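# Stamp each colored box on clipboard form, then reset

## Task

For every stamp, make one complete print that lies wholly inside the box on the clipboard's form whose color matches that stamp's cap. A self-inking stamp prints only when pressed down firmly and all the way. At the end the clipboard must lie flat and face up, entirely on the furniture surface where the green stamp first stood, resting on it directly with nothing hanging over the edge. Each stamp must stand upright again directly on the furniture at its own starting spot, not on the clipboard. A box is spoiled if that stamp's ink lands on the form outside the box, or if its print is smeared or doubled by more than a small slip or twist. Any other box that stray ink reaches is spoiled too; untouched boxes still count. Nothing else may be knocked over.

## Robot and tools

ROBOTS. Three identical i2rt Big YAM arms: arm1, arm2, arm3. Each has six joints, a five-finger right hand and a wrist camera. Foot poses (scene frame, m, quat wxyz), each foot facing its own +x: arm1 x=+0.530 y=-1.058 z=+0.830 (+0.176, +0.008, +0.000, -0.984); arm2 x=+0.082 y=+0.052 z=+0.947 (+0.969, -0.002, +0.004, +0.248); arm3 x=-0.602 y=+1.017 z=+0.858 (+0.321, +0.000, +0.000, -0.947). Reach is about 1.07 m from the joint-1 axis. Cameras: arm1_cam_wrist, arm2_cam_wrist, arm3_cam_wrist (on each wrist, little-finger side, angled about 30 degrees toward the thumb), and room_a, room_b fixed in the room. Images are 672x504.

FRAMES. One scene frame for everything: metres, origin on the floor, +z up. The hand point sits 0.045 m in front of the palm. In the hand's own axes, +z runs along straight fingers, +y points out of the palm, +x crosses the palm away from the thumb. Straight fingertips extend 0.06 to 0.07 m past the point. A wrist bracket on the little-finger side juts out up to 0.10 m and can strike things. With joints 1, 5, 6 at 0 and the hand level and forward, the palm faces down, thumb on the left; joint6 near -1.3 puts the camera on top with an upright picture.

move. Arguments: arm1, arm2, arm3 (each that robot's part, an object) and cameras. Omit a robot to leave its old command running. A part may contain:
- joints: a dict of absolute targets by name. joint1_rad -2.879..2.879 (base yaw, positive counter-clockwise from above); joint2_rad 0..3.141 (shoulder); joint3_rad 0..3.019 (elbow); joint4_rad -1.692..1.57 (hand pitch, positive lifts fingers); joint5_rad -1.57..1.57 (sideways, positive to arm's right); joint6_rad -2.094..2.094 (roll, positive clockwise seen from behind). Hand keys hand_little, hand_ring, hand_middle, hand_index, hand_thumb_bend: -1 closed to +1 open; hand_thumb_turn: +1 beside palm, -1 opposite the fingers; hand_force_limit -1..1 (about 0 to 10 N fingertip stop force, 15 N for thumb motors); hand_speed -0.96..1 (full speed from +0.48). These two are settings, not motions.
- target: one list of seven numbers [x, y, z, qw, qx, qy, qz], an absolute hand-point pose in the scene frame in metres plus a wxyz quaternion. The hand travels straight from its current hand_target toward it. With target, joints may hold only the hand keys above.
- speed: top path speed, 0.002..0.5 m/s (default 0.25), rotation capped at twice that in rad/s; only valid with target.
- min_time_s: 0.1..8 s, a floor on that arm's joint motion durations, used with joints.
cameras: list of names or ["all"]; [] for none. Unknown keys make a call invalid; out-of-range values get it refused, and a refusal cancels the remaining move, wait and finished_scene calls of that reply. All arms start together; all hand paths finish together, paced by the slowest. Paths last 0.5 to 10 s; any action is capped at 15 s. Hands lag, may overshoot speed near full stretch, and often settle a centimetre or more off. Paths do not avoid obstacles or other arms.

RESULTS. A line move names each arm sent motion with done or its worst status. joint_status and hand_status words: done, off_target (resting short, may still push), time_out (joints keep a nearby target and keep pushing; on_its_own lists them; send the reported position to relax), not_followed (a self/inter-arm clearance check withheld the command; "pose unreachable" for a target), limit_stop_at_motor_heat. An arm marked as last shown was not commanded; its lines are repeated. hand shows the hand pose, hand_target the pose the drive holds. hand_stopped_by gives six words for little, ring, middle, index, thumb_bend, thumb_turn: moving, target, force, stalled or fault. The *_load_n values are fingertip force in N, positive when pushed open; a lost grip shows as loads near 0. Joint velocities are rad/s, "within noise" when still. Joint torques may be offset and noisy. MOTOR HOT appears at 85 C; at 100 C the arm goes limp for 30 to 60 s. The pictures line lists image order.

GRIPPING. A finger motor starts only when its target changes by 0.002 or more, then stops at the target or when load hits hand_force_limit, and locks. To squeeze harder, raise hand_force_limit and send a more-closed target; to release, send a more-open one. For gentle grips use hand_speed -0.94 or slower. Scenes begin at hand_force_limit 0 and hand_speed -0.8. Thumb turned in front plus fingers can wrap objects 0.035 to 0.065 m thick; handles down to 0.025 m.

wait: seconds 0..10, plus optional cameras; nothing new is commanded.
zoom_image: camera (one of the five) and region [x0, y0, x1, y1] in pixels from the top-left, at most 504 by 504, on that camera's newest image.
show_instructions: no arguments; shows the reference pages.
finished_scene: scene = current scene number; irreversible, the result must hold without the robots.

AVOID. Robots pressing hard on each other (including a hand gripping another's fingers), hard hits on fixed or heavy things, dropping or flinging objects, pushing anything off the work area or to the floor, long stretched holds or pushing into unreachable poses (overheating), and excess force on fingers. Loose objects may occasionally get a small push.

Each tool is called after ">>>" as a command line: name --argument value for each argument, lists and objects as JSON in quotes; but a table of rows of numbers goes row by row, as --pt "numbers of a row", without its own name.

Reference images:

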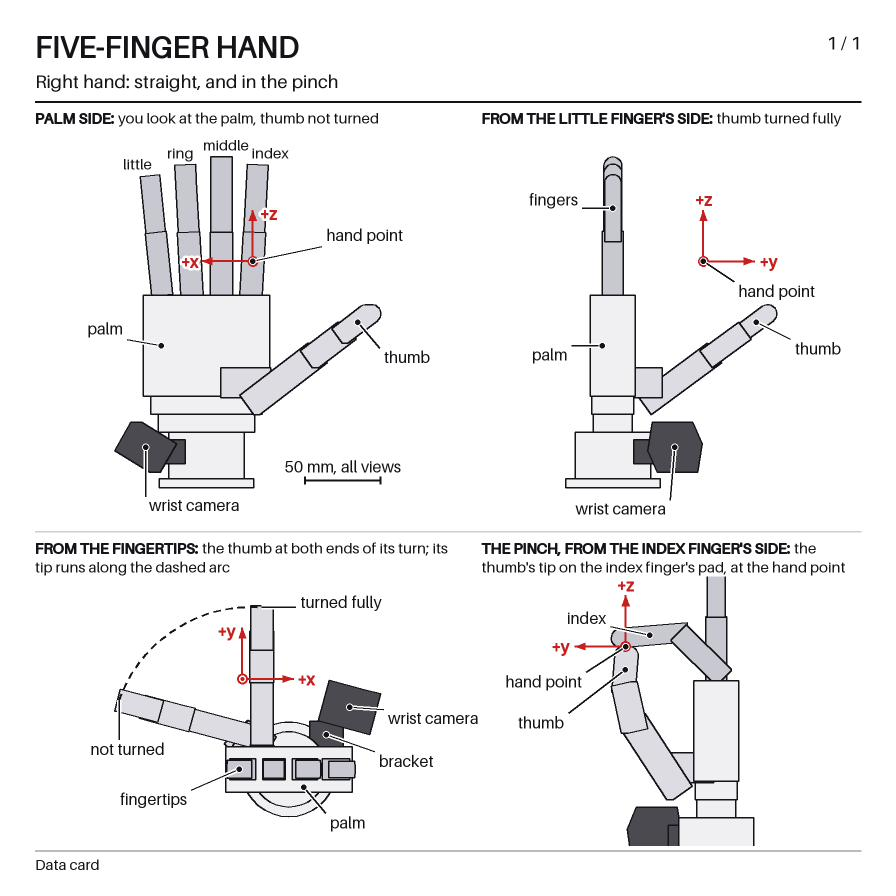

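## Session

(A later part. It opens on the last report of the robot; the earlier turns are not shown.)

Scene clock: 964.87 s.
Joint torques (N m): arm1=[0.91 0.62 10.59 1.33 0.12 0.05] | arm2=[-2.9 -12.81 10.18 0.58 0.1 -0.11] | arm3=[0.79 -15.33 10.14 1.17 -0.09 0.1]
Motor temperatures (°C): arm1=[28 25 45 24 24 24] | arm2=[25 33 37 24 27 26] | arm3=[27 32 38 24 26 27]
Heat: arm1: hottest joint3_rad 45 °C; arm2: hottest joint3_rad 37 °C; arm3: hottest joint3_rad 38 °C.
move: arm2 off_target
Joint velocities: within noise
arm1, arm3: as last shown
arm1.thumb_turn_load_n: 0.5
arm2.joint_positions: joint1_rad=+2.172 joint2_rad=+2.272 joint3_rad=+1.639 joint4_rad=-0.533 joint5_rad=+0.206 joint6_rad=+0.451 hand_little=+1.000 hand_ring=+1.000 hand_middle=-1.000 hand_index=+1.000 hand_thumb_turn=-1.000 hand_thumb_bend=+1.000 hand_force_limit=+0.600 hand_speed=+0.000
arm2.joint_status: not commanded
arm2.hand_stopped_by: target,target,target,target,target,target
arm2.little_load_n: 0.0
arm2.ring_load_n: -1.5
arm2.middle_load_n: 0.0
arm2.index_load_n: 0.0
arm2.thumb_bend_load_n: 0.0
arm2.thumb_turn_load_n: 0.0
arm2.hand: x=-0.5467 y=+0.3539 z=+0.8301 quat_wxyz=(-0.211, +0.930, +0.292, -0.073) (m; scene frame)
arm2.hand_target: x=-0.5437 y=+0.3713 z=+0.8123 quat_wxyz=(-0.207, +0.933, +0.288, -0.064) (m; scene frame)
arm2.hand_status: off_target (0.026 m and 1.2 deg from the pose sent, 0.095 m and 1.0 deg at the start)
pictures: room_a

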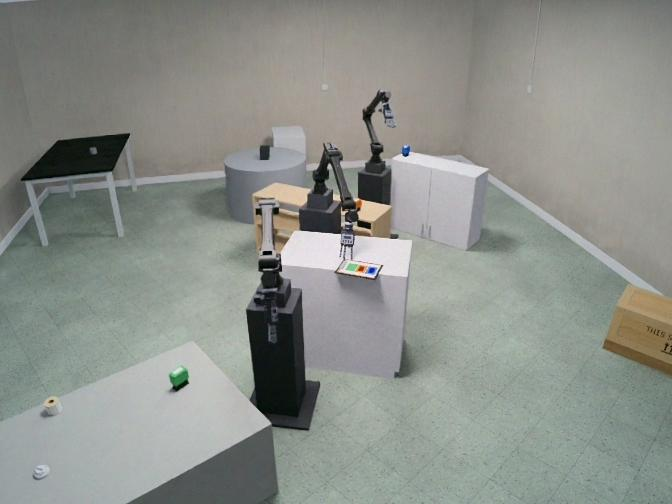

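>>> move --arm2 '{"target":[-0.520,0.310,0.93,0.2068,-0.9327,-0.2887,0.0640],"speed":0.15}' --cameras '[]'

>>> move --arm2 '{"joints":{"joint1_rad":1.2,"joint2_rad":0.8,"joint3_rad":1.39,"joint4_rad":-1.4,"joint5_rad":0,"joint6_rad":0,"hand_middle":1},"min_time_s":3.5}' --arm3 '{"joints":{"joint1_rad":0.2},"min_time_s":3.5}' --cameras '["room_a"]'

>>> move --arm3 '{"target":[-0.66,0.49,1.16,0.1671,0.5495,-0.7871,0.2247],"speed":0.25}' --cameras '["room_a","arm3_cam_wrist","room_b"]'

Scene clock: 969.10 s.
Joint torques (N m): arm1=[1.26 0.5 10.62 1.36 0.09 0.04] | arm2=[0.5 -15.79 7.23 0.4 0.45 0.17] | arm3=[0.79 -15.33 10.14 1.17 -0.09 0.1]
Motor temperatures (°C): arm1=[28 25 45 24 24 24] | arm2=[25 33 38 24 27 26] | arm3=[27 33 38 24 26 27]
Heat: arm1: hottest joint3_rad 45 °C; arm2: hottest joint3_rad 38 °C; arm3: hottest joint3_rad 38 °C.
move: arm2 off_target
Joint velocities: within noise
arm1, arm3: as last shown
arm1.thumb_bend_load_n: 0.5
arm1.thumb_turn_load_n: 0.0
arm2.joint_positions: joint1_rad=+2.207 joint2_rad=+2.060 joint3_rad=+1.541 joint4_rad=-0.680 joint5_rad=+0.225 joint6_rad=+0.492 hand_little=+1.000 hand_ring=+1.000 hand_middle=-1.000 hand_index=+1.000 hand_thumb_turn=-1.000 hand_thumb_bend=+1.000 hand_force_limit=+0.600 hand_speed=+0.000
arm2.joint_status: not commanded
arm2.hand_stopped_by: target,target,target,target,target,target
arm2.little_load_n: 0.0
arm2.ring_load_n: 0.0
arm2.middle_load_n: 0.0
arm2.index_load_n: 0.0
arm2.thumb_bend_load_n: 0.0
arm2.thumb_turn_load_n: 0.5
arm2.hand: x=-0.5180 y=+0.3171 z=+0.9215 quat_wxyz=(-0.205, +0.933, +0.290, -0.062) (m; scene frame)
arm2.hand_target: x=-0.5201 y=+0.3100 z=+0.9299 quat_wxyz=(-0.207, +0.933, +0.289, -0.064) (m; scene frame)
arm2.hand_status: off_target (0.011 m and 0.4 deg from the pose sent, 0.112 m and 1.2 deg at the start)
pictures: none
No camera images: "cameras" was empty.

Scene clock: 973.27 s.
Joint torques (N m): arm1=[0.97 0.09 10.61 1.29 0.11 0.03] | arm2=[-2.49 0.38 7.57 1.1 -0.13 -0.05] | arm3=[0.32 -15.33 10.13 1.17 -0.06 0.1]
Motor temperatures (°C): arm1=[28 25 45 24 24 24] | arm2=[25 33 38 24 27 26] | arm3=[27 33 38 24 26 27]
Heat: arm1: hottest joint3_rad 45 °C; arm2: hottest joint3_rad 38 °C; arm3: hottest joint3_rad 38 °C.
move: arm2 done; arm3 done
Joint velocities: within noise
arm1: as last shown
arm1.thumb_bend_load_n: 0.0
arm2.joint_positions: joint1_rad=+1.216 joint2_rad=+0.799 joint3_rad=+1.393 joint4_rad=-1.391 joint5_rad=+0.004 joint6_rad=+0.012 hand_little=+1.000 hand_ring=+1.000 hand_middle=+1.000 hand_index=+1.000 hand_thumb_turn=-1.000 hand_thumb_bend=+1.000 hand_force_limit=+0.600 hand_speed=+0.000
arm2.joint_status: all done
arm2.hand_stopped_by: target,target,target,target,target,target
arm2.little_load_n: 0.0
arm2.ring_load_n: 0.0
arm2.middle_load_n: 0.0
arm2.index_load_n: 0.0
arm2.thumb_bend_load_n: 0.0
arm2.thumb_turn_load_n: 0.0
arm2.hand: x=+0.0154 y=+0.3146 z=+1.3751 quat_wxyz=(-0.374, +0.925, +0.060, -0.031) (m; scene frame)
arm2.hand_target: x=+0.0199 y=+0.3135 z=+1.3718 quat_wxyz=(-0.368, +0.928, +0.059, -0.027) (m; scene frame)
arm2.hand_status: not commanded
arm3.joint_positions: joint1_rad=+0.203 joint2_rad=+1.661 joint3_rad=+1.401 joint4_rad=-0.738 joint5_rad=-0.008 joint6_rad=-1.274 hand_little=+1.000 hand_ring=+1.000 hand_middle=+1.000 hand_index=+1.000 hand_thumb_turn=+1.000 hand_thumb_bend=+1.000 hand_force_limit=+0.000 hand_speed=-0.800
arm3.joint_status: all done
arm3.hand_stopped_by: target,target,target,target,target,target
arm3.little_load_n: 0.0
arm3.ring_load_n: 0.0
arm3.middle_load_n: -0.5
arm3.index_load_n: 0.5
arm3.thumb_bend_load_n: 0.0
arm3.thumb_turn_load_n: 0.0
arm3.hand: x=-1.0299 y=+0.5955 z=+1.0102 quat_wxyz=(+0.235, +0.266, -0.922, +0.157) (m; scene frame)
arm3.hand_target: x=-1.0336 y=+0.5930 z=+1.0004 quat_wxyz=(+0.232, +0.259, -0.924, +0.157) (m; scene frame)
arm3.hand_status: not commanded
pictures: room_a

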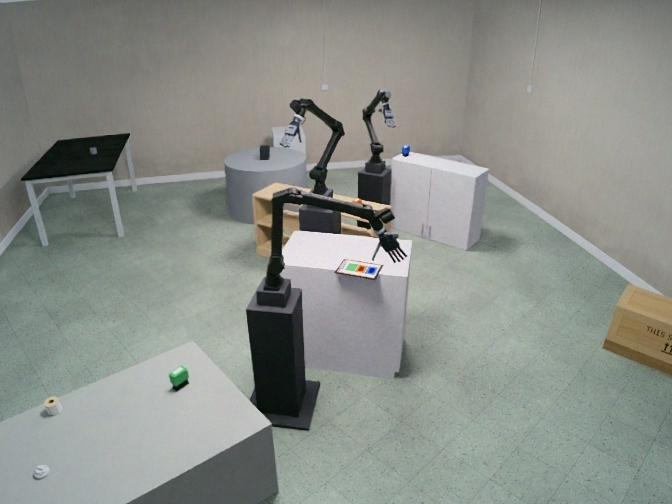

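Scene clock: 975.77 s.
Joint torques (N m): arm1=[1.61 0.32 10.44 1.37 0.06 0.05] | arm2=[-2.55 0.15 7.58 1.01 -0.16 -0.06] | arm3=[0.73 -12.51 13.9 0.4 0.01 0.1]
Motor temperatures (°C): arm1=[28 25 45 24 24 24] | arm2=[25 32 38 24 27 26] | arm3=[27 32 38 24 26 27]
Heat: arm1: hottest joint3_rad 45 °C; arm2: hottest joint3_rad 38 °C; arm3: hottest joint3_rad 38 °C.
move: arm3 off_target
Joint velocities: within noise
arm1, arm2: as last shown
arm2.hand: x=+0.0154 y=+0.3146 z=+1.3750 quat_wxyz=(-0.374, +0.925, +0.061, -0.031) (m; scene frame)
arm3.joint_positions: joint1_rad=+0.897 joint2_rad=+1.439 joint3_rad=+1.512 joint4_rad=-1.098 joint5_rad=+0.004 joint6_rad=-1.253 hand_little=+1.000 hand_ring=+1.000 hand_middle=+1.000 hand_index=+1.000 hand_thumb_turn=+1.000 hand_thumb_bend=+1.000 hand_force_limit=+0.000 hand_speed=-0.800
arm3.joint_status: not commanded
arm3.hand_stopped_by: target,target,target,target,target,target
arm3.little_load_n: 0.0
arm3.ring_load_n: 0.0
arm3.middle_load_n: 0.0
arm3.index_load_n: 0.0
arm3.thumb_bend_load_n: 0.0
arm3.thumb_turn_load_n: 0.0
arm3.hand: x=-0.6611 y=+0.4996 z=+1.1467 quat_wxyz=(+0.162, +0.556, -0.786, +0.216) (m; scene frame)
arm3.hand_target: x=-0.6599 y=+0.4904 z=+1.1598 quat_wxyz=(+0.167, +0.550, -0.787, +0.225) (m; scene frame)
arm3.hand_status: off_target (0.016 m and 1.4 deg from the pose sent, 0.413 m and 37.8 deg at the start)
pictures: arm3_cam_wrist, room_a, room_b
camera_calibration:
arm3_cam_wrist: T_world_to_cam=[[-0.999434, 0.0201859, 0.0269046, -0.709032], [0.0203113, 0.999784, 0.00439591, -0.491146], [-0.0268101, 0.0049399, -0.999628, 1.23857], [0, 0, 0, 1]] pos_world=[-0.665448, 0.499234, 1.25935]

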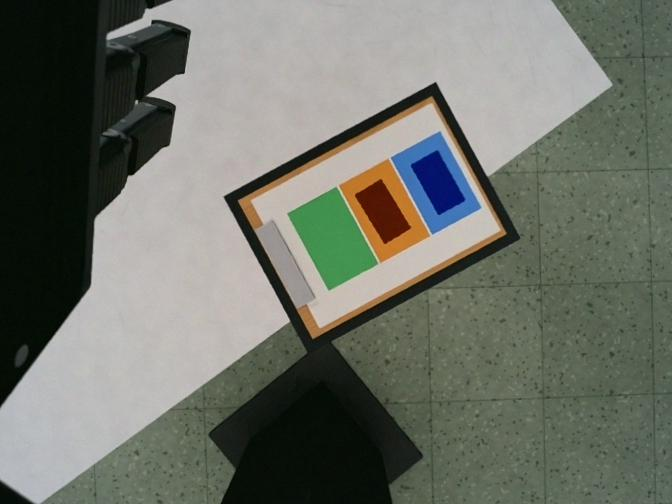

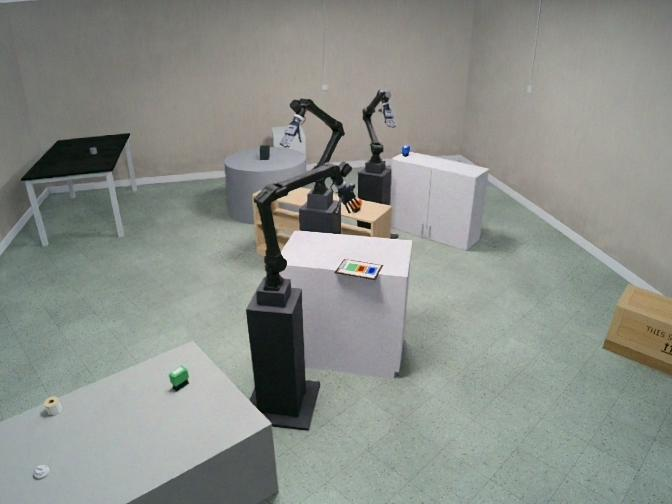

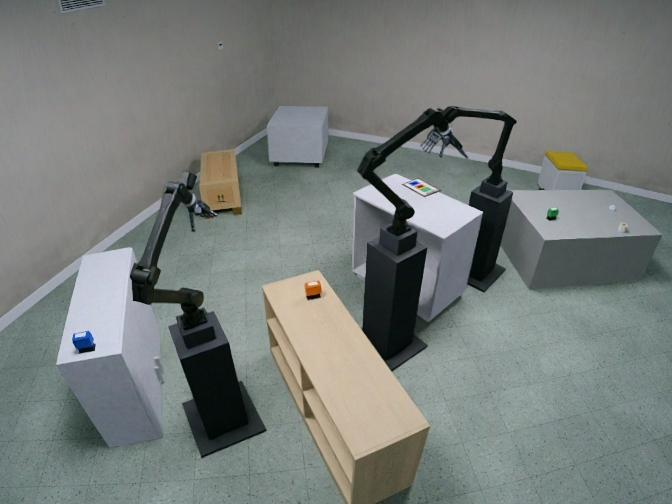

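>>> move --arm3 '{"joints":{"joint1_rad":0.35,"joint2_rad":1.8,"joint3_rad":1.1,"joint4_rad":0.5,"joint5_rad":-1.0,"joint6_rad":0.0,"hand_thumb_turn":-1,"hand_speed":0.2},"min_time_s":3}' --cameras '["room_a"]'

Scene clock: 985.20 s.
Joint torques (N m): arm1=[1.08 0.21 10.55 1.36 0.09 0.04] | arm2=[-2.37 0.5 7.61 1.09 -0.11 -0.02] | arm3=[0.15 -15.44 8.5 1.47 -0.3 0.1]
Motor temperatures (°C): arm1=[28 25 45 24 24 24] | arm2=[25 32 37 24 27 26] | arm3=[27 32 39 24 26 27]
Heat: arm1: hottest joint3_rad 45 °C; arm2: hottest joint3_rad 37 °C; arm3: hottest joint3_rad 39 °C.
move: arm3 done
Joint velocities: within noise
arm1, arm2: as last shown
arm1.index_load_n: -0.5
arm3.joint_positions: joint1_rad=+0.355 joint2_rad=+1.776 joint3_rad=+1.100 joint4_rad=+0.486 joint5_rad=-0.998 joint6_rad=-0.014 hand_little=+1.000 hand_ring=+1.000 hand_middle=+1.000 hand_index=+1.000 hand_thumb_turn=-1.000 hand_thumb_bend=+1.000 hand_force_limit=+0.000 hand_speed=+0.200
arm3.joint_status: all done
arm3.hand_stopped_by: target,target,target,target,target,target
arm3.little_load_n: 0.0
arm3.ring_load_n: 0.0
arm3.middle_load_n: 0.0
arm3.index_load_n: 0.0
arm3.thumb_bend_load_n: 0.0
arm3.thumb_turn_load_n: 0.0
arm3.hand: x=-0.7720 y=+0.4107 z=+1.0180 quat_wxyz=(-0.195, +0.110, -0.734, +0.641) (m; scene frame)
arm3.hand_target: x=-0.7749 y=+0.4105 z=+1.0066 quat_wxyz=(-0.201, +0.101, -0.737, +0.637) (m; scene frame)
arm3.hand_status: not commanded
pictures: room_a

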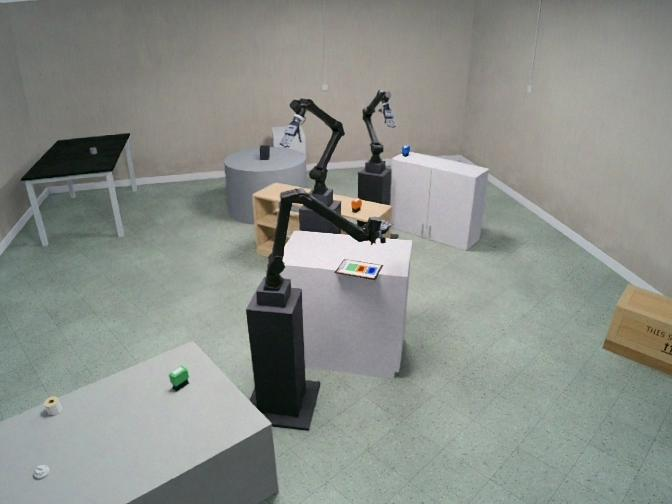

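>>> move --arm3 '{"target":[-0.757,0.575,0.86,0.1551,-0.1722,0.7229,-0.6509],"speed":0.15}' --cameras '["arm3_cam_wrist","room_a"]'

>>> zoom_image --camera "room_a" --region '[300, 210, 420, 300]'

Scene clock: 988.30 s.
Joint torques (N m): arm1=[0.85 0.73 10.66 1.33 0.1 0.08] | arm2=[-2.49 0.21 7.71 1.11 -0.12 -0.07] | arm3=[-0.21 -11.69 4.44 1.39 -0.37 -0.12]
Motor temperatures (°C): arm1=[28 25 45 24 24 24] | arm2=[25 32 37 24 27 26] | arm3=[27 31 39 24 26 27]
Heat: arm1: hottest joint3_rad 45 °C; arm2: hottest joint3_rad 37 °C; arm3: hottest joint3_rad 39 °C.
move: arm3 done
Joint velocities: within noise
arm1.joint_positions: joint1_rad=-0.812 joint2_rad=+0.704 joint3_rad=+1.359 joint4_rad=-1.490 joint5_rad=-0.002 joint6_rad=-0.165 hand_little=+1.000 hand_ring=+1.000 hand_middle=+1.000 hand_index=+1.000 hand_thumb_turn=-1.000 hand_thumb_bend=+1.000 hand_force_limit=+0.650 hand_speed=-0.800
arm1.joint_status: not commanded
arm1.hand_stopped_by: target,target,target,target,target,target
arm1.little_load_n: 0.0
arm1.ring_load_n: 0.0
arm1.middle_load_n: 0.0
arm1.index_load_n: 0.0
arm1.thumb_bend_load_n: 0.0
arm1.thumb_turn_load_n: 0.0
arm1.hand: x=+0.3237 y=-0.9836 z=+1.2445 quat_wxyz=(+0.316, -0.750, -0.559, +0.158) (m; scene frame)
arm1.hand_target: x=+0.3262 y=-0.9864 z=+1.2615 quat_wxyz=(+0.331, -0.738, -0.564, +0.165) (m; scene frame)
arm1.hand_status: not commanded
arm2: as last shown
arm3.joint_positions: joint1_rad=+0.181 joint2_rad=+1.869 joint3_rad=+0.633 joint4_rad=+0.955 joint5_rad=-1.197 joint6_rad=-0.263 hand_little=+1.000 hand_ring=+1.000 hand_middle=+1.000 hand_index=+1.000 hand_thumb_turn=-1.000 hand_thumb_bend=+1.000 hand_force_limit=+0.000 hand_speed=+0.200
arm3.joint_status: not commanded
arm3.hand_stopped_by: target,target,target,target,target,target
arm3.little_load_n: 0.0
arm3.ring_load_n: 0.0
arm3.middle_load_n: 0.0
arm3.index_load_n: 0.0
arm3.thumb_bend_load_n: 0.0
arm3.thumb_turn_load_n: 0.0
arm3.hand: x=-0.7542 y=+0.5719 z=+0.8696 quat_wxyz=(-0.157, +0.174, -0.721, +0.652) (m; scene frame)
arm3.hand_target: x=-0.7569 y=+0.5751 z=+0.8602 quat_wxyz=(-0.155, +0.172, -0.723, +0.651) (m; scene frame)
arm3.hand_status: done (0.010 m and 0.4 deg from the pose sent, 0.228 m and 8.6 deg at the start)
pictures: arm3_cam_wrist, room_a
camera_calibration:
arm3_cam_wrist: T_world_to_cam=[[-0.342981, -0.0475537, -0.938138, 0.576844], [0.469459, 0.856367, -0.215042, 0.0512126], [0.813617, -0.514173, -0.271393, 1.25612], [0, 0, 0, 1]] pos_world=[-0.848192, 0.629434, 0.893073]

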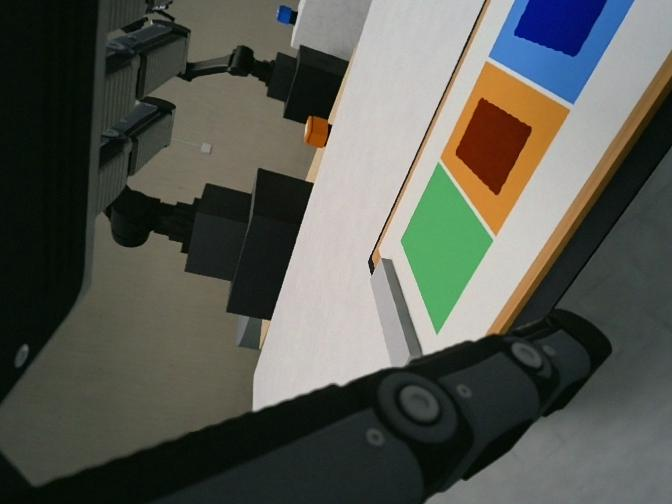

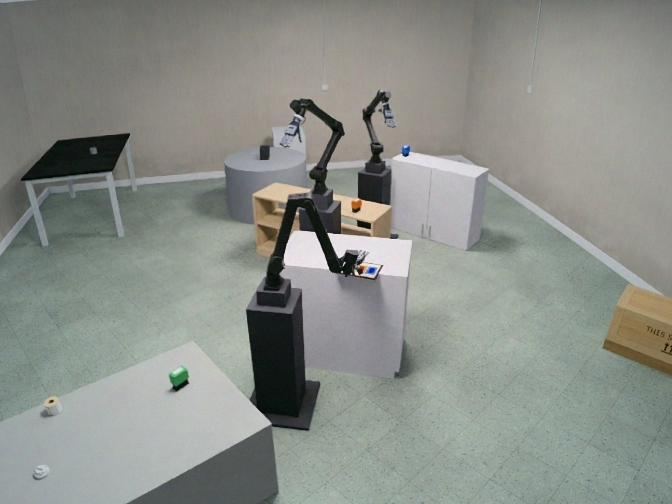

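Scaled by 4.200 from the camera's 672x504 image, which has a finer 960x720 frame.

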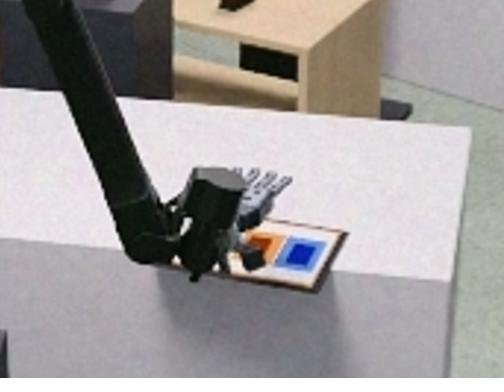

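>>> move --arm3 '{"target":[-0.757,0.577,0.748,0.1551,-0.1722,0.7229,-0.6509],"speed":0.1}' --cameras '["arm3_cam_wrist","room_a"]'

>>> zoom_image --camera "room_a" --region '[300, 210, 420, 300]'

Scene clock: 992.43 s.
Joint torques (N m): arm1=[1.2 0.5 10.58 1.28 0.1 0.05] | arm2=[-1.85 0.32 7.64 1.02 -0.13 -0.08] | arm3=[-0.32 -13.57 2.91 1.35 -0.38 0.03]
Motor temperatures (°C): arm1=[28 25 45 24 24 24] | arm2=[25 31 37 24 27 26] | arm3=[27 31 39 24 26 27]
Heat: arm1: hottest joint3_rad 45 °C; arm2: hottest joint3_rad 37 °C; arm3: hottest joint3_rad 39 °C.
move: arm3 done
Joint velocities: within noise
arm1, arm2: as last shown
arm1.ring_load_n: -0.5
arm1.middle_load_n: -0.5
arm3.joint_positions: joint1_rad=+0.179 joint2_rad=+2.253 joint3_rad=+0.701 joint4_rad=+1.257 joint5_rad=-1.200 joint6_rad=-0.283 hand_little=+1.000 hand_ring=+1.000 hand_middle=+1.000 hand_index=+1.000 hand_thumb_turn=-1.000 hand_thumb_bend=+1.000 hand_force_limit=+0.000 hand_speed=+0.200
arm3.joint_status: not commanded
arm3.hand_stopped_by: target,target,target,target,target,target
arm3.little_load_n: 0.0
arm3.ring_load_n: 0.0
arm3.middle_load_n: 0.0
arm3.index_load_n: 0.0
arm3.thumb_bend_load_n: 0.0
arm3.thumb_turn_load_n: 0.0
arm3.hand: x=-0.7525 y=+0.5756 z=+0.7554 quat_wxyz=(-0.156, +0.178, -0.722, +0.650) (m; scene frame)
arm3.hand_target: x=-0.7568 y=+0.5771 z=+0.7480 quat_wxyz=(-0.155, +0.172, -0.723, +0.651) (m; scene frame)
arm3.hand_status: done (0.009 m and 0.7 deg from the pose sent, 0.122 m and 0.4 deg at the start)
pictures: arm3_cam_wrist, room_a
camera_calibration:
arm3_cam_wrist: T_world_to_cam=[[-0.349574, -0.0476037, -0.935699, 0.463687], [0.465199, 0.858082, -0.217452, 0.0204248], [0.813258, -0.511302, -0.277817, 1.22863], [0, 0, 0, 1]] pos_world=[-0.846601, 0.632747, 0.779647]

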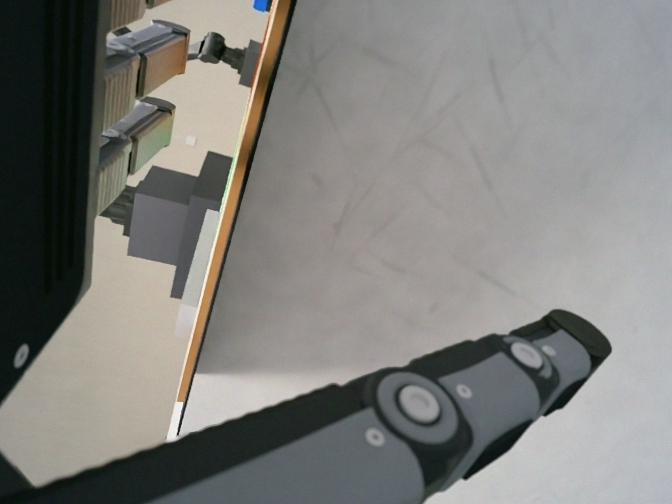

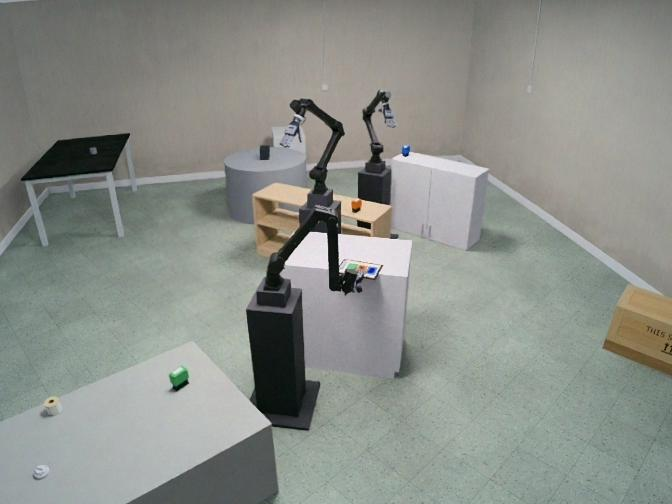

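Scaled by 4.200 from the camera's 672x504 image, which has a finer 960x720 frame.

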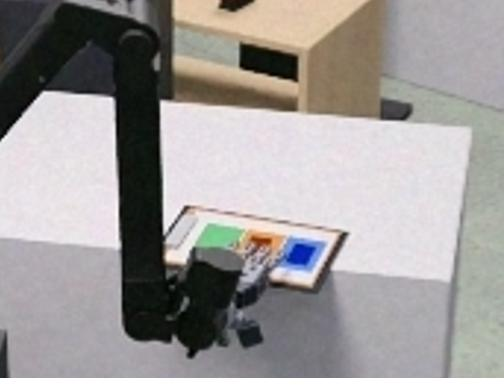

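>>> move --arm3 '{"target":[-0.757,0.577,0.730,0.1551,-0.1722,0.7229,-0.6509],"speed":0.08}' --cameras '[]'

>>> move --arm3 '{"target":[-0.734,0.525,0.730,0.1551,-0.1722,0.7229,-0.6509],"speed":0.06}' --cameras '["arm3_cam_wrist","room_a"]'

>>> zoom_image --camera "room_a" --region '[300, 210, 420, 300]'

Scene clock: 994.80 s.
Joint torques (N m): arm1=[1.03 0.44 10.63 1.32 0.1 0.04] | arm2=[-2.08 0.44 7.66 0.99 -0.11 -0.05] | arm3=[-0.32 -13.8 2.52 1.35 -0.38 0.03]
Motor temperatures (°C): arm1=[28 25 45 24 24 24] | arm2=[25 31 37 24 27 26] | arm3=[27 31 39 24 26 27]
Heat: arm1: hottest joint3_rad 45 °C; arm2: hottest joint3_rad 37 °C; arm3: hottest joint3_rad 39 °C.
move: arm3 done
Joint velocities: within noise
arm1, arm2: as last shown
arm1.middle_load_n: 0.0
arm3.joint_positions: joint1_rad=+0.179 joint2_rad=+2.312 joint3_rad=+0.725 joint4_rad=+1.293 joint5_rad=-1.200 joint6_rad=-0.283 hand_little=+1.000 hand_ring=+1.000 hand_middle=+1.000 hand_index=+1.000 hand_thumb_turn=-1.000 hand_thumb_bend=+1.000 hand_force_limit=+0.000 hand_speed=+0.200
arm3.joint_status: not commanded
arm3.hand_stopped_by: target,target,target,target,target,target
arm3.little_load_n: 0.0
arm3.ring_load_n: 0.0
arm3.middle_load_n: 0.0
arm3.index_load_n: 0.0
arm3.thumb_bend_load_n: 0.0
arm3.thumb_turn_load_n: 0.0
arm3.hand: x=-0.7533 y=+0.5748 z=+0.7379 quat_wxyz=(-0.155, +0.178, -0.722, +0.651) (m; scene frame)
arm3.hand_target: x=-0.7569 y=+0.5771 z=+0.7301 quat_wxyz=(-0.155, +0.172, -0.723, +0.651) (m; scene frame)
arm3.hand_status: done (0.009 m and 0.7 deg from the pose sent, 0.026 m and 0.7 deg at the start)
pictures: none
No camera images: "cameras" was empty.

Scene clock: 996.40 s.
Joint torques (N m): arm1=[0.91 0.32 10.58 1.32 0.1 0.06] | arm2=[-2.26 0.26 7.58 1.03 -0.08 -0.06] | arm3=[1.26 -14.45 3.25 1.43 -0.15 0.11]
Motor temperatures (°C): arm1=[28 25 45 24 24 24] | arm2=[25 31 37 24 27 26] | arm3=[27 31 38 24 26 27]
Heat: arm1: hottest joint3_rad 45 °C; arm2: hottest joint3_rad 37 °C; arm3: hottest joint3_rad 38 °C.
move: arm3 done
Joint velocities: within noise
arm1, arm2: as last shown
arm1.ring_load_n: 0.0
arm3.joint_positions: joint1_rad=+0.285 joint2_rad=+2.326 joint3_rad=+0.792 joint4_rad=+1.309 joint5_rad=-1.083 joint6_rad=-0.214 hand_little=+1.000 hand_ring=+1.000 hand_middle=+1.000 hand_index=+1.000 hand_thumb_turn=-1.000 hand_thumb_bend=+1.000 hand_force_limit=+0.000 hand_speed=+0.200
arm3.joint_status: not commanded
arm3.hand_stopped_by: target,target,target,target,target,target
arm3.little_load_n: 0.0
arm3.ring_load_n: 0.0
arm3.middle_load_n: 0.0
arm3.index_load_n: 0.0
arm3.thumb_bend_load_n: 0.0
arm3.thumb_turn_load_n: 0.0
arm3.hand: x=-0.7385 y=+0.5264 z=+0.7389 quat_wxyz=(-0.148, +0.175, -0.722, +0.653) (m; scene frame)
arm3.hand_target: x=-0.7340 y=+0.5253 z=+0.7302 quat_wxyz=(-0.155, +0.172, -0.723, +0.651) (m; scene frame)
arm3.hand_status: done (0.010 m and 0.9 deg from the pose sent, 0.054 m and 0.7 deg at the start)
pictures: arm3_cam_wrist, room_a
camera_calibration:
arm3_cam_wrist: T_world_to_cam=[[-0.356501, -0.04718, -0.933103, 0.443615], [0.475832, 0.850325, -0.224791, 0.0697863], [0.804047, -0.524139, -0.280692, 1.18957], [0, 0, 0, 1]] pos_world=[-0.831528, 0.585089, 0.763529]

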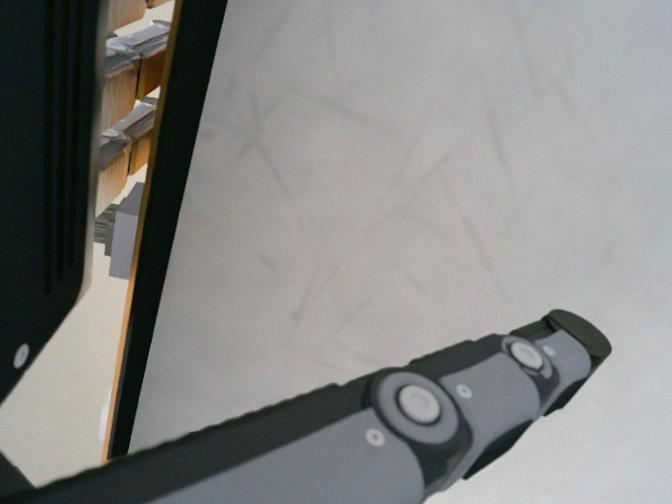

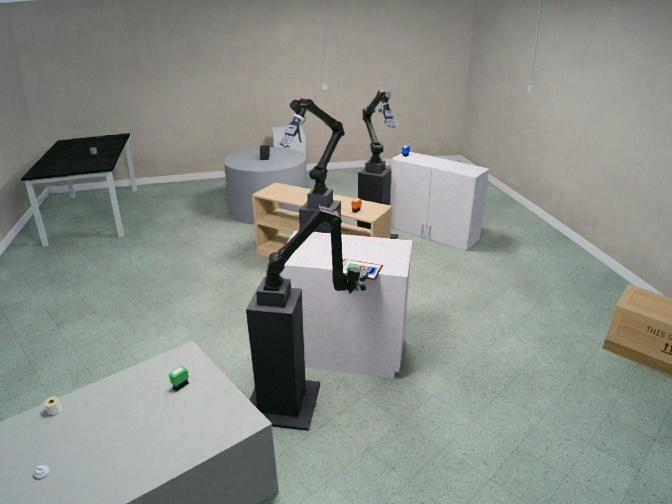

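Scaled by 4.200 from the camera's 672x504 image, which has a finer 960x720 frame.

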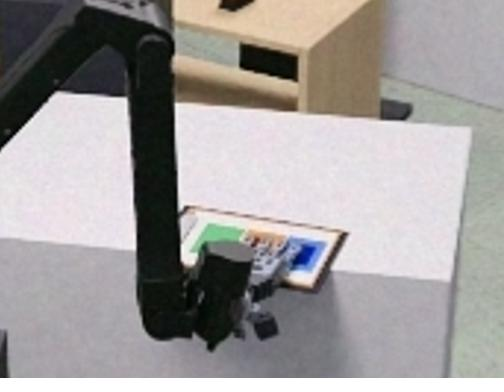

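>>> move --arm3 '{"target":[-0.732,0.522,0.723,0.1551,-0.1722,0.7229,-0.6509],"speed":0.05}' --cameras '[]'

>>> move --arm3 '{"joints":{"hand_thumb_bend":-0.98,"hand_speed":-0.6,"hand_force_limit":0.0}}' --cameras '["arm3_cam_wrist","room_a"]'

>>> zoom_image --camera "room_a" --region '[300, 210, 420, 300]'

Scene clock: 1000.00 s.
Joint torques (N m): arm1=[1.32 0.32 10.54 1.4 0.08 0.02] | arm2=[-2.08 0.21 7.43 1.11 -0.11 -0.07] | arm3=[1.44 -14.39 3.18 1.43 -0.14 0.09]
Motor temperatures (°C): arm1=[28 25 45 24 24 24] | arm2=[25 31 37 24 27 26] | arm3=[27 31 38 24 26 27]
Heat: arm1: hottest joint3_rad 45 °C; arm2: hottest joint3_rad 37 °C; arm3: hottest joint3_rad 38 °C.
move: arm3 off_target
Joint velocities: within noise
arm1, arm2: as last shown
arm3.joint_positions: joint1_rad=+0.291 joint2_rad=+2.348 joint3_rad=+0.805 joint4_rad=+1.322 joint5_rad=-1.075 joint6_rad=-0.210 hand_little=+1.000 hand_ring=+1.000 hand_middle=+1.000 hand_index=+1.000 hand_thumb_turn=-1.000 hand_thumb_bend=+1.000 hand_force_limit=+0.000 hand_speed=+0.200
arm3.joint_status: not commanded
arm3.hand_stopped_by: target,target,target,target,target,target
arm3.little_load_n: 0.0
arm3.ring_load_n: 0.0
arm3.middle_load_n: 0.0
arm3.index_load_n: 0.0
arm3.thumb_bend_load_n: -0.5
arm3.thumb_turn_load_n: 0.0
arm3.hand: x=-0.7378 y=+0.5232 z=+0.7323 quat_wxyz=(-0.147, +0.175, -0.722, +0.653) (m; scene frame)
arm3.hand_target: x=-0.7320 y=+0.5223 z=+0.7231 quat_wxyz=(-0.155, +0.172, -0.723, +0.651) (m; scene frame)
arm3.hand_status: off_target (0.011 m and 1.0 deg from the pose sent, 0.018 m and 0.9 deg at the start)
pictures: none
No camera images: "cameras" was empty.

Scene clock: 1003.80 s.
Joint torques (N m): arm1=[1.08 0.38 10.48 1.35 0.11 0.05] | arm2=[-2.43 0.26 7.56 0.98 -0.13 -0.09] | arm3=[1.44 -14.62 3.07 1.24 -0.11 -0.06]
Motor temperatures (°C): arm1=[28 25 45 24 24 24] | arm2=[25 31 37 24 27 26] | arm3=[27 31 38 24 26 27]
Heat: arm1: hottest joint3_rad 45 °C; arm2: hottest joint3_rad 37 °C; arm3: hottest joint3_rad 38 °C.
move: arm3 off_target
Joint velocities: within noise
arm1: as last shown
arm1.thumb_turn_load_n: 0.5
arm2.joint_positions: joint1_rad=+1.216 joint2_rad=+0.799 joint3_rad=+1.393 joint4_rad=-1.391 joint5_rad=+0.004 joint6_rad=+0.012 hand_little=+1.000 hand_ring=+1.000 hand_middle=+1.000 hand_index=+1.000 hand_thumb_turn=-1.000 hand_thumb_bend=+1.000 hand_force_limit=+0.600 hand_speed=+0.000
arm2.joint_status: not commanded
arm2.hand_stopped_by: target,target,target,target,target,target
arm2.little_load_n: 0.0
arm2.ring_load_n: 0.0
arm2.middle_load_n: -0.5
arm2.index_load_n: 0.0
arm2.thumb_bend_load_n: 0.0
arm2.thumb_turn_load_n: 0.0
arm2.hand: x=+0.0154 y=+0.3146 z=+1.3750 quat_wxyz=(-0.374, +0.925, +0.061, -0.031) (m; scene frame)
arm2.hand_target: x=+0.0199 y=+0.3135 z=+1.3718 quat_wxyz=(-0.368, +0.928, +0.059, -0.027) (m; scene frame)
arm2.hand_status: not commanded
arm3.joint_positions: joint1_rad=+0.291 joint2_rad=+2.348 joint3_rad=+0.807 joint4_rad=+1.328 joint5_rad=-1.076 joint6_rad=-0.192 hand_little=+1.000 hand_ring=+1.000 hand_middle=+1.000 hand_index=+1.000 hand_thumb_turn=-1.000 hand_thumb_bend=-0.757 hand_force_limit=+0.000 hand_speed=-0.600
arm3.joint_status: hand_thumb_bend off_target (ended at -0.757, target -0.980); the others done
arm3.hand_stopped_by: target,target,target,target,force,target
arm3.little_load_n: 0.0
arm3.ring_load_n: 0.0
arm3.middle_load_n: 0.0
arm3.index_load_n: 0.0
arm3.thumb_bend_load_n: 10.5
arm3.thumb_turn_load_n: 1.5
arm3.hand: x=-0.7374 y=+0.5228 z=+0.7336 quat_wxyz=(-0.152, +0.170, -0.722, +0.653) (m; scene frame)
arm3.hand_target: x=-0.7320 y=+0.5223 z=+0.7232 quat_wxyz=(-0.155, +0.172, -0.723, +0.651) (m; scene frame)
arm3.hand_status: not commanded
pictures: arm3_cam_wrist, room_a
camera_calibration:
arm3_cam_wrist: T_world_to_cam=[[-0.345583, -0.0443316, -0.93734, 0.448594], [0.481107, 0.849242, -0.217542, 0.0703144], [0.805672, -0.52614, -0.272156, 1.18126], [0, 0, 0, 1]] pos_world=[-0.830511, 0.581681, 0.757268]

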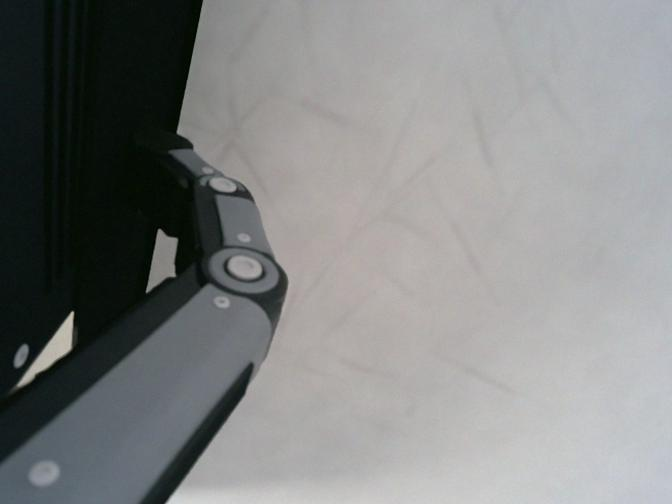

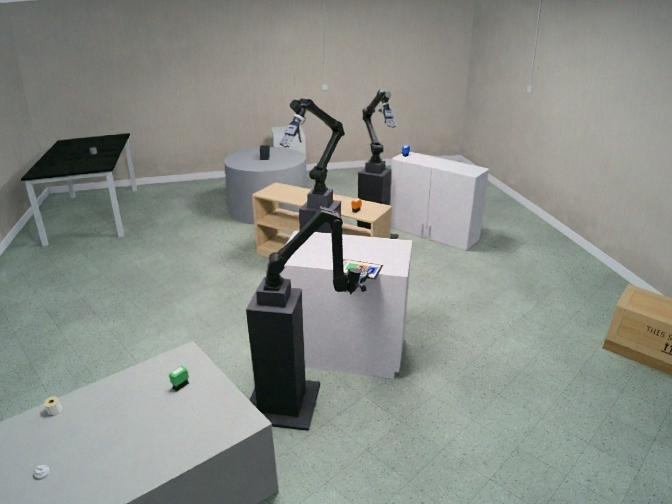

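Scaled by 4.200 from the camera's 672x504 image, which has a finer 960x720 frame.

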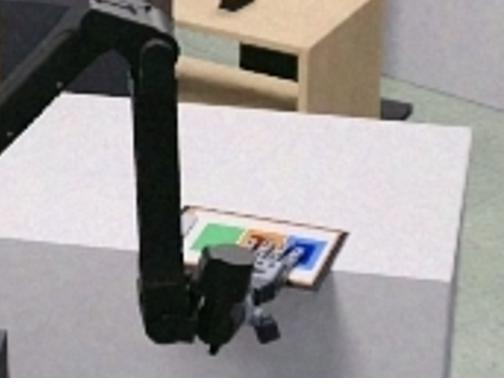

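>>> zoom_image --camera "room_a" --region '[335, 245, 395, 305]'

Scaled by 8.400 from the camera's 672x504 image, which has a finer 960x720 frame.

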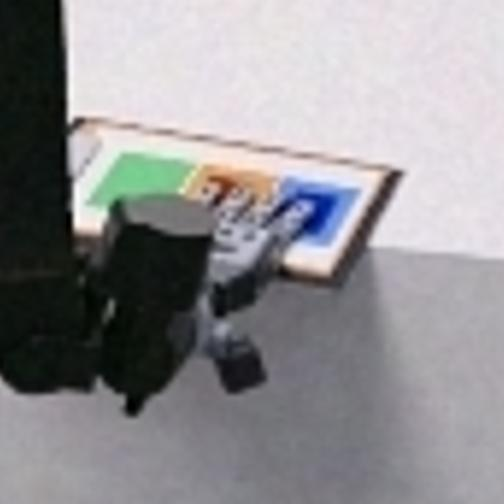

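>>> move --arm3 '{"target":[-0.752,0.558,0.730,0.1551,-0.1722,0.7229,-0.6509],"speed":0.06}' --cameras '["room_a"]'

>>> zoom_image --camera "room_a" --region '[335, 245, 395, 305]'

Scene clock: 1007.40 s.
Joint torques (N m): arm1=[1.14 0.38 10.59 1.35 0.09 0.04] | arm2=[-2.37 0.21 7.65 1.07 -0.07 -0.05] | arm3=[-0.97 -16.67 0.81 0.5 -0.26 -0.24]
Motor temperatures (°C): arm1=[28 25 45 24 24 24] | arm2=[25 31 37 24 27 26] | arm3=[27 31 37 24 26 27]
Heat: arm1: hottest joint3_rad 45 °C; arm2: hottest joint3_rad 37 °C; arm3: hottest joint3_rad 37 °C.
move: arm3 done
Joint velocities: within noise
arm1, arm2: as last shown
arm1.middle_load_n: -0.5
arm1.thumb_turn_load_n: 0.0
arm2.middle_load_n: 0.0
arm3.joint_positions: joint1_rad=+0.228 joint2_rad=+2.347 joint3_rad=+0.775 joint4_rad=+1.328 joint5_rad=-1.162 joint6_rad=-0.217 hand_little=+1.000 hand_ring=+1.000 hand_middle=+1.000 hand_index=+1.000 hand_thumb_turn=-1.000 hand_thumb_bend=-0.757 hand_force_limit=+0.000 hand_speed=-0.600
arm3.joint_status: not commanded
arm3.hand_stopped_by: target,target,target,target,force,target
arm3.little_load_n: 0.0
arm3.ring_load_n: -0.5
arm3.middle_load_n: 0.5
arm3.index_load_n: 0.5
arm3.thumb_bend_load_n: 9.5
arm3.thumb_turn_load_n: 1.5
arm3.hand: x=-0.7458 y=+0.5512 z=+0.7327 quat_wxyz=(-0.164, +0.175, -0.719, +0.652) (m; scene frame)
arm3.hand_target: x=-0.7518 y=+0.5580 z=+0.7300 quat_wxyz=(-0.155, +0.172, -0.723, +0.651) (m; scene frame)
arm3.hand_status: done (0.010 m and 1.1 deg from the pose sent, 0.038 m and 0.5 deg at the start)
pictures: room_a

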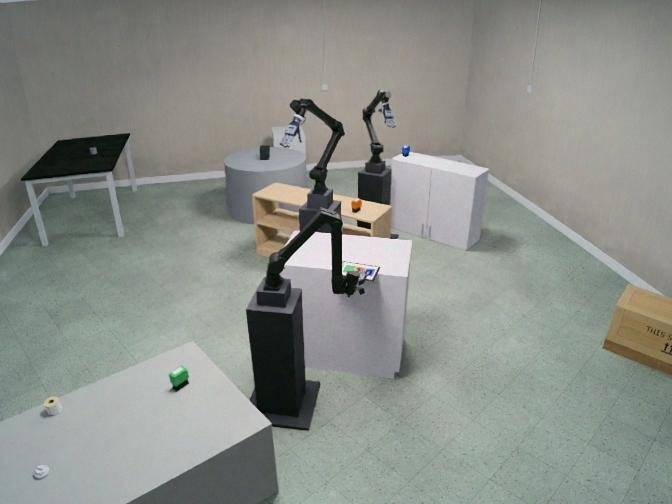

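Scaled by 8.400 from the camera's 672x504 image, which has a finer 960x720 frame.

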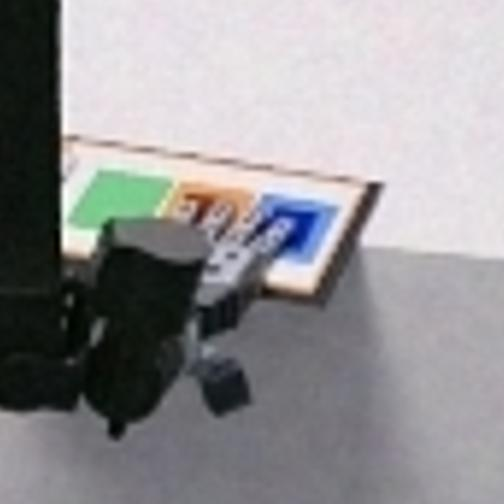

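>>> move --arm3 '{"joints":{"hand_thumb_bend":1.0,"hand_speed":-0.4}}' --cameras '["arm3_cam_wrist"]'

Scene clock: 1010.33 s.
Joint torques (N m): arm1=[0.91 0.32 10.44 1.21 0.1 0.06] | arm2=[-2.55 0.79 7.64 1.14 -0.12 -0.07] | arm3=[-0.56 -16.62 1.24 0.58 -0.22 -0.16]
Motor temperatures (°C): arm1=[28 25 45 24 24 24] | arm2=[25 30 37 24 27 26] | arm3=[27 32 37 24 26 27]
Heat: arm1: hottest joint3_rad 45 °C; arm2: hottest joint3_rad 37 °C; arm3: hottest joint3_rad 37 °C.
move: arm3 done
Joint velocities: within noise
arm1, arm2: as last shown
arm1.middle_load_n: 0.0
arm2.index_load_n: -0.5
arm3.joint_positions: joint1_rad=+0.224 joint2_rad=+2.347 joint3_rad=+0.770 joint4_rad=+1.326 joint5_rad=-1.163 joint6_rad=-0.228 hand_little=+1.000 hand_ring=+1.000 hand_middle=+1.000 hand_index=+1.000 hand_thumb_turn=-1.000 hand_thumb_bend=+1.000 hand_force_limit=+0.000 hand_speed=-0.400
arm3.joint_status: all done
arm3.hand_stopped_by: target,target,target,target,target,target
arm3.little_load_n: 0.0
arm3.ring_load_n: 0.0
arm3.middle_load_n: 0.5
arm3.index_load_n: 0.0
arm3.thumb_bend_load_n: 0.0
arm3.thumb_turn_load_n: -0.5
arm3.hand: x=-0.7467 y=+0.5537 z=+0.7316 quat_wxyz=(-0.161, +0.175, -0.720, +0.652) (m; scene frame)
arm3.hand_target: x=-0.7518 y=+0.5579 z=+0.7300 quat_wxyz=(-0.155, +0.172, -0.723, +0.651) (m; scene frame)
arm3.hand_status: not commanded
pictures: arm3_cam_wrist
camera_calibration:
arm3_cam_wrist: T_world_to_cam=[[-0.337699, -0.0504872, -0.939899, 0.455968], [0.464738, 0.859412, -0.213141, 0.0270873], [0.818522, -0.508785, -0.266759, 1.20054], [0, 0, 0, 1]] pos_world=[-0.841276, 0.610557, 0.754593]

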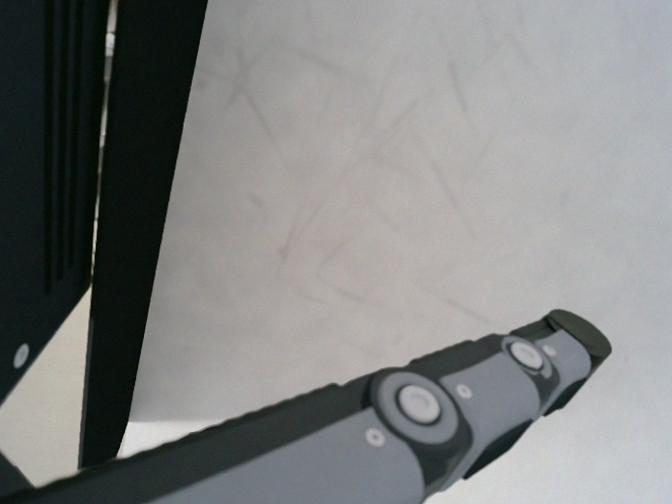

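>>> move --arm3 '{"target":[-0.727,0.520,0.724,0.1551,-0.1722,0.7229,-0.6509],"speed":0.06}' --cameras '["arm3_cam_wrist","room_a"]'

>>> zoom_image --camera "room_a" --region '[335, 245, 395, 305]'

Scene clock: 1012.27 s.
Joint torques (N m): arm1=[0.97 0.73 10.51 1.36 0.1 0.04] | arm2=[-2.32 0.26 7.56 1.03 -0.1 -0.08] | arm3=[1.26 -14.62 3.15 1.17 -0.14 0.1]
Motor temperatures (°C): arm1=[28 25 45 24 24 24] | arm2=[25 30 37 24 27 26] | arm3=[27 32 37 24 26 27]
Heat: arm1: hottest joint3_rad 45 °C; arm2: hottest joint3_rad 37 °C; arm3: hottest joint3_rad 37 °C.
move: arm3 off_target
Joint velocities: within noise
arm1.joint_positions: joint1_rad=-0.812 joint2_rad=+0.704 joint3_rad=+1.359 joint4_rad=-1.490 joint5_rad=-0.002 joint6_rad=-0.165 hand_little=+1.000 hand_ring=+1.000 hand_middle=+1.000 hand_index=+1.000 hand_thumb_turn=-1.000 hand_thumb_bend=+1.000 hand_force_limit=+0.650 hand_speed=-0.800
arm1.joint_status: not commanded
arm1.hand_stopped_by: target,target,target,target,target,target
arm1.little_load_n: 0.0
arm1.ring_load_n: 0.0
arm1.middle_load_n: 0.0
arm1.index_load_n: 0.0
arm1.thumb_bend_load_n: 0.0
arm1.thumb_turn_load_n: 0.0
arm1.hand: x=+0.3237 y=-0.9836 z=+1.2445 quat_wxyz=(+0.316, -0.750, -0.559, +0.158) (m; scene frame)
arm1.hand_target: x=+0.3262 y=-0.9864 z=+1.2615 quat_wxyz=(+0.331, -0.738, -0.564, +0.165) (m; scene frame)
arm1.hand_status: not commanded
arm2: as last shown
arm2.ring_load_n: -0.5
arm2.index_load_n: 0.0
arm3.joint_positions: joint1_rad=+0.306 joint2_rad=+2.347 joint3_rad=+0.801 joint4_rad=+1.337 joint5_rad=-1.063 joint6_rad=-0.204 hand_little=+1.000 hand_ring=+1.000 hand_middle=+1.000 hand_index=+1.000 hand_thumb_turn=-1.000 hand_thumb_bend=+1.000 hand_force_limit=+0.000 hand_speed=-0.400
arm3.joint_status: not commanded
arm3.hand_stopped_by: target,target,target,target,target,target
arm3.little_load_n: 0.0
arm3.ring_load_n: 0.0
arm3.middle_load_n: 0.0
arm3.index_load_n: 0.0
arm3.thumb_bend_load_n: 0.0
arm3.thumb_turn_load_n: 0.0
arm3.hand: x=-0.7316 y=+0.5206 z=+0.7336 quat_wxyz=(-0.147, +0.177, -0.720, +0.654) (m; scene frame)
arm3.hand_target: x=-0.7268 y=+0.5203 z=+0.7241 quat_wxyz=(-0.155, +0.172, -0.723, +0.651) (m; scene frame)
arm3.hand_status: off_target (0.011 m and 1.2 deg from the pose sent, 0.040 m and 0.9 deg at the start)
pictures: arm3_cam_wrist, room_a
camera_calibration:
arm3_cam_wrist: T_world_to_cam=[[-0.359838, -0.0525275, -0.931535, 0.440004], [0.474435, 0.849397, -0.231163, 0.0744677], [0.803385, -0.525134, -0.280725, 1.17955], [0, 0, 0, 1]] pos_world=[-0.824634, 0.579282, 0.758223]

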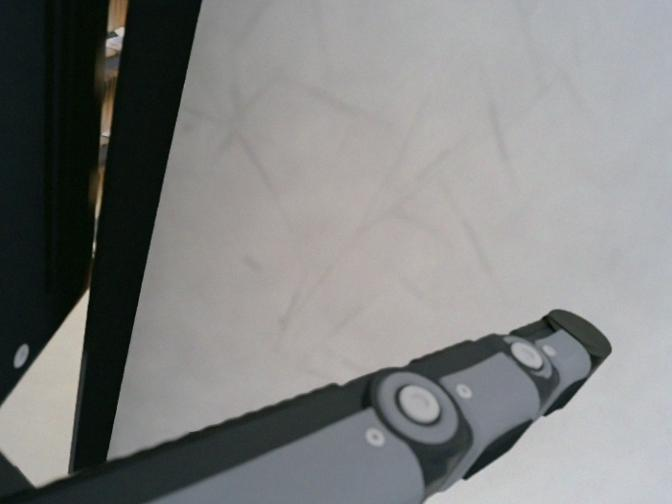

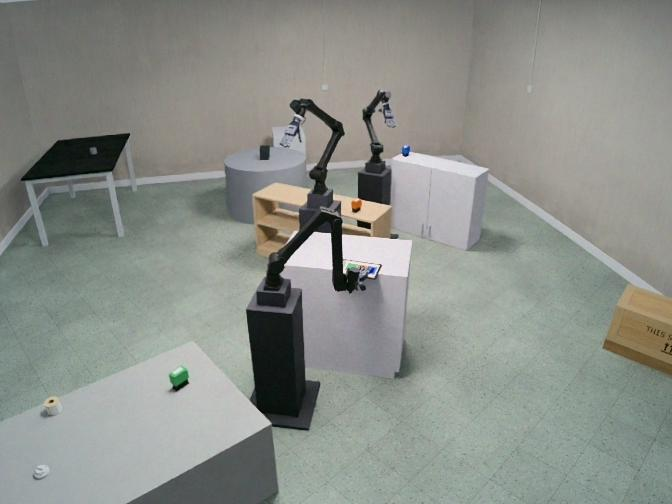

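Scaled by 8.400 from the camera's 672x504 image, which has a finer 960x720 frame.

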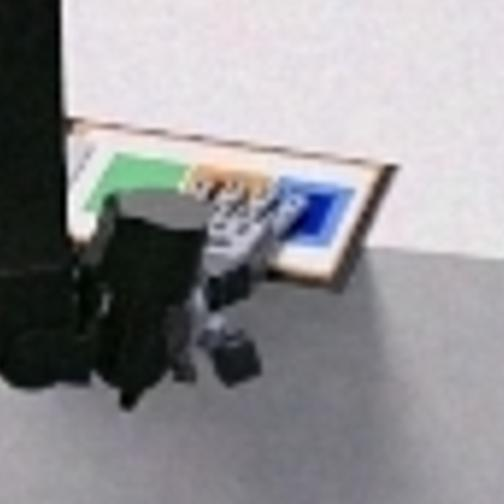

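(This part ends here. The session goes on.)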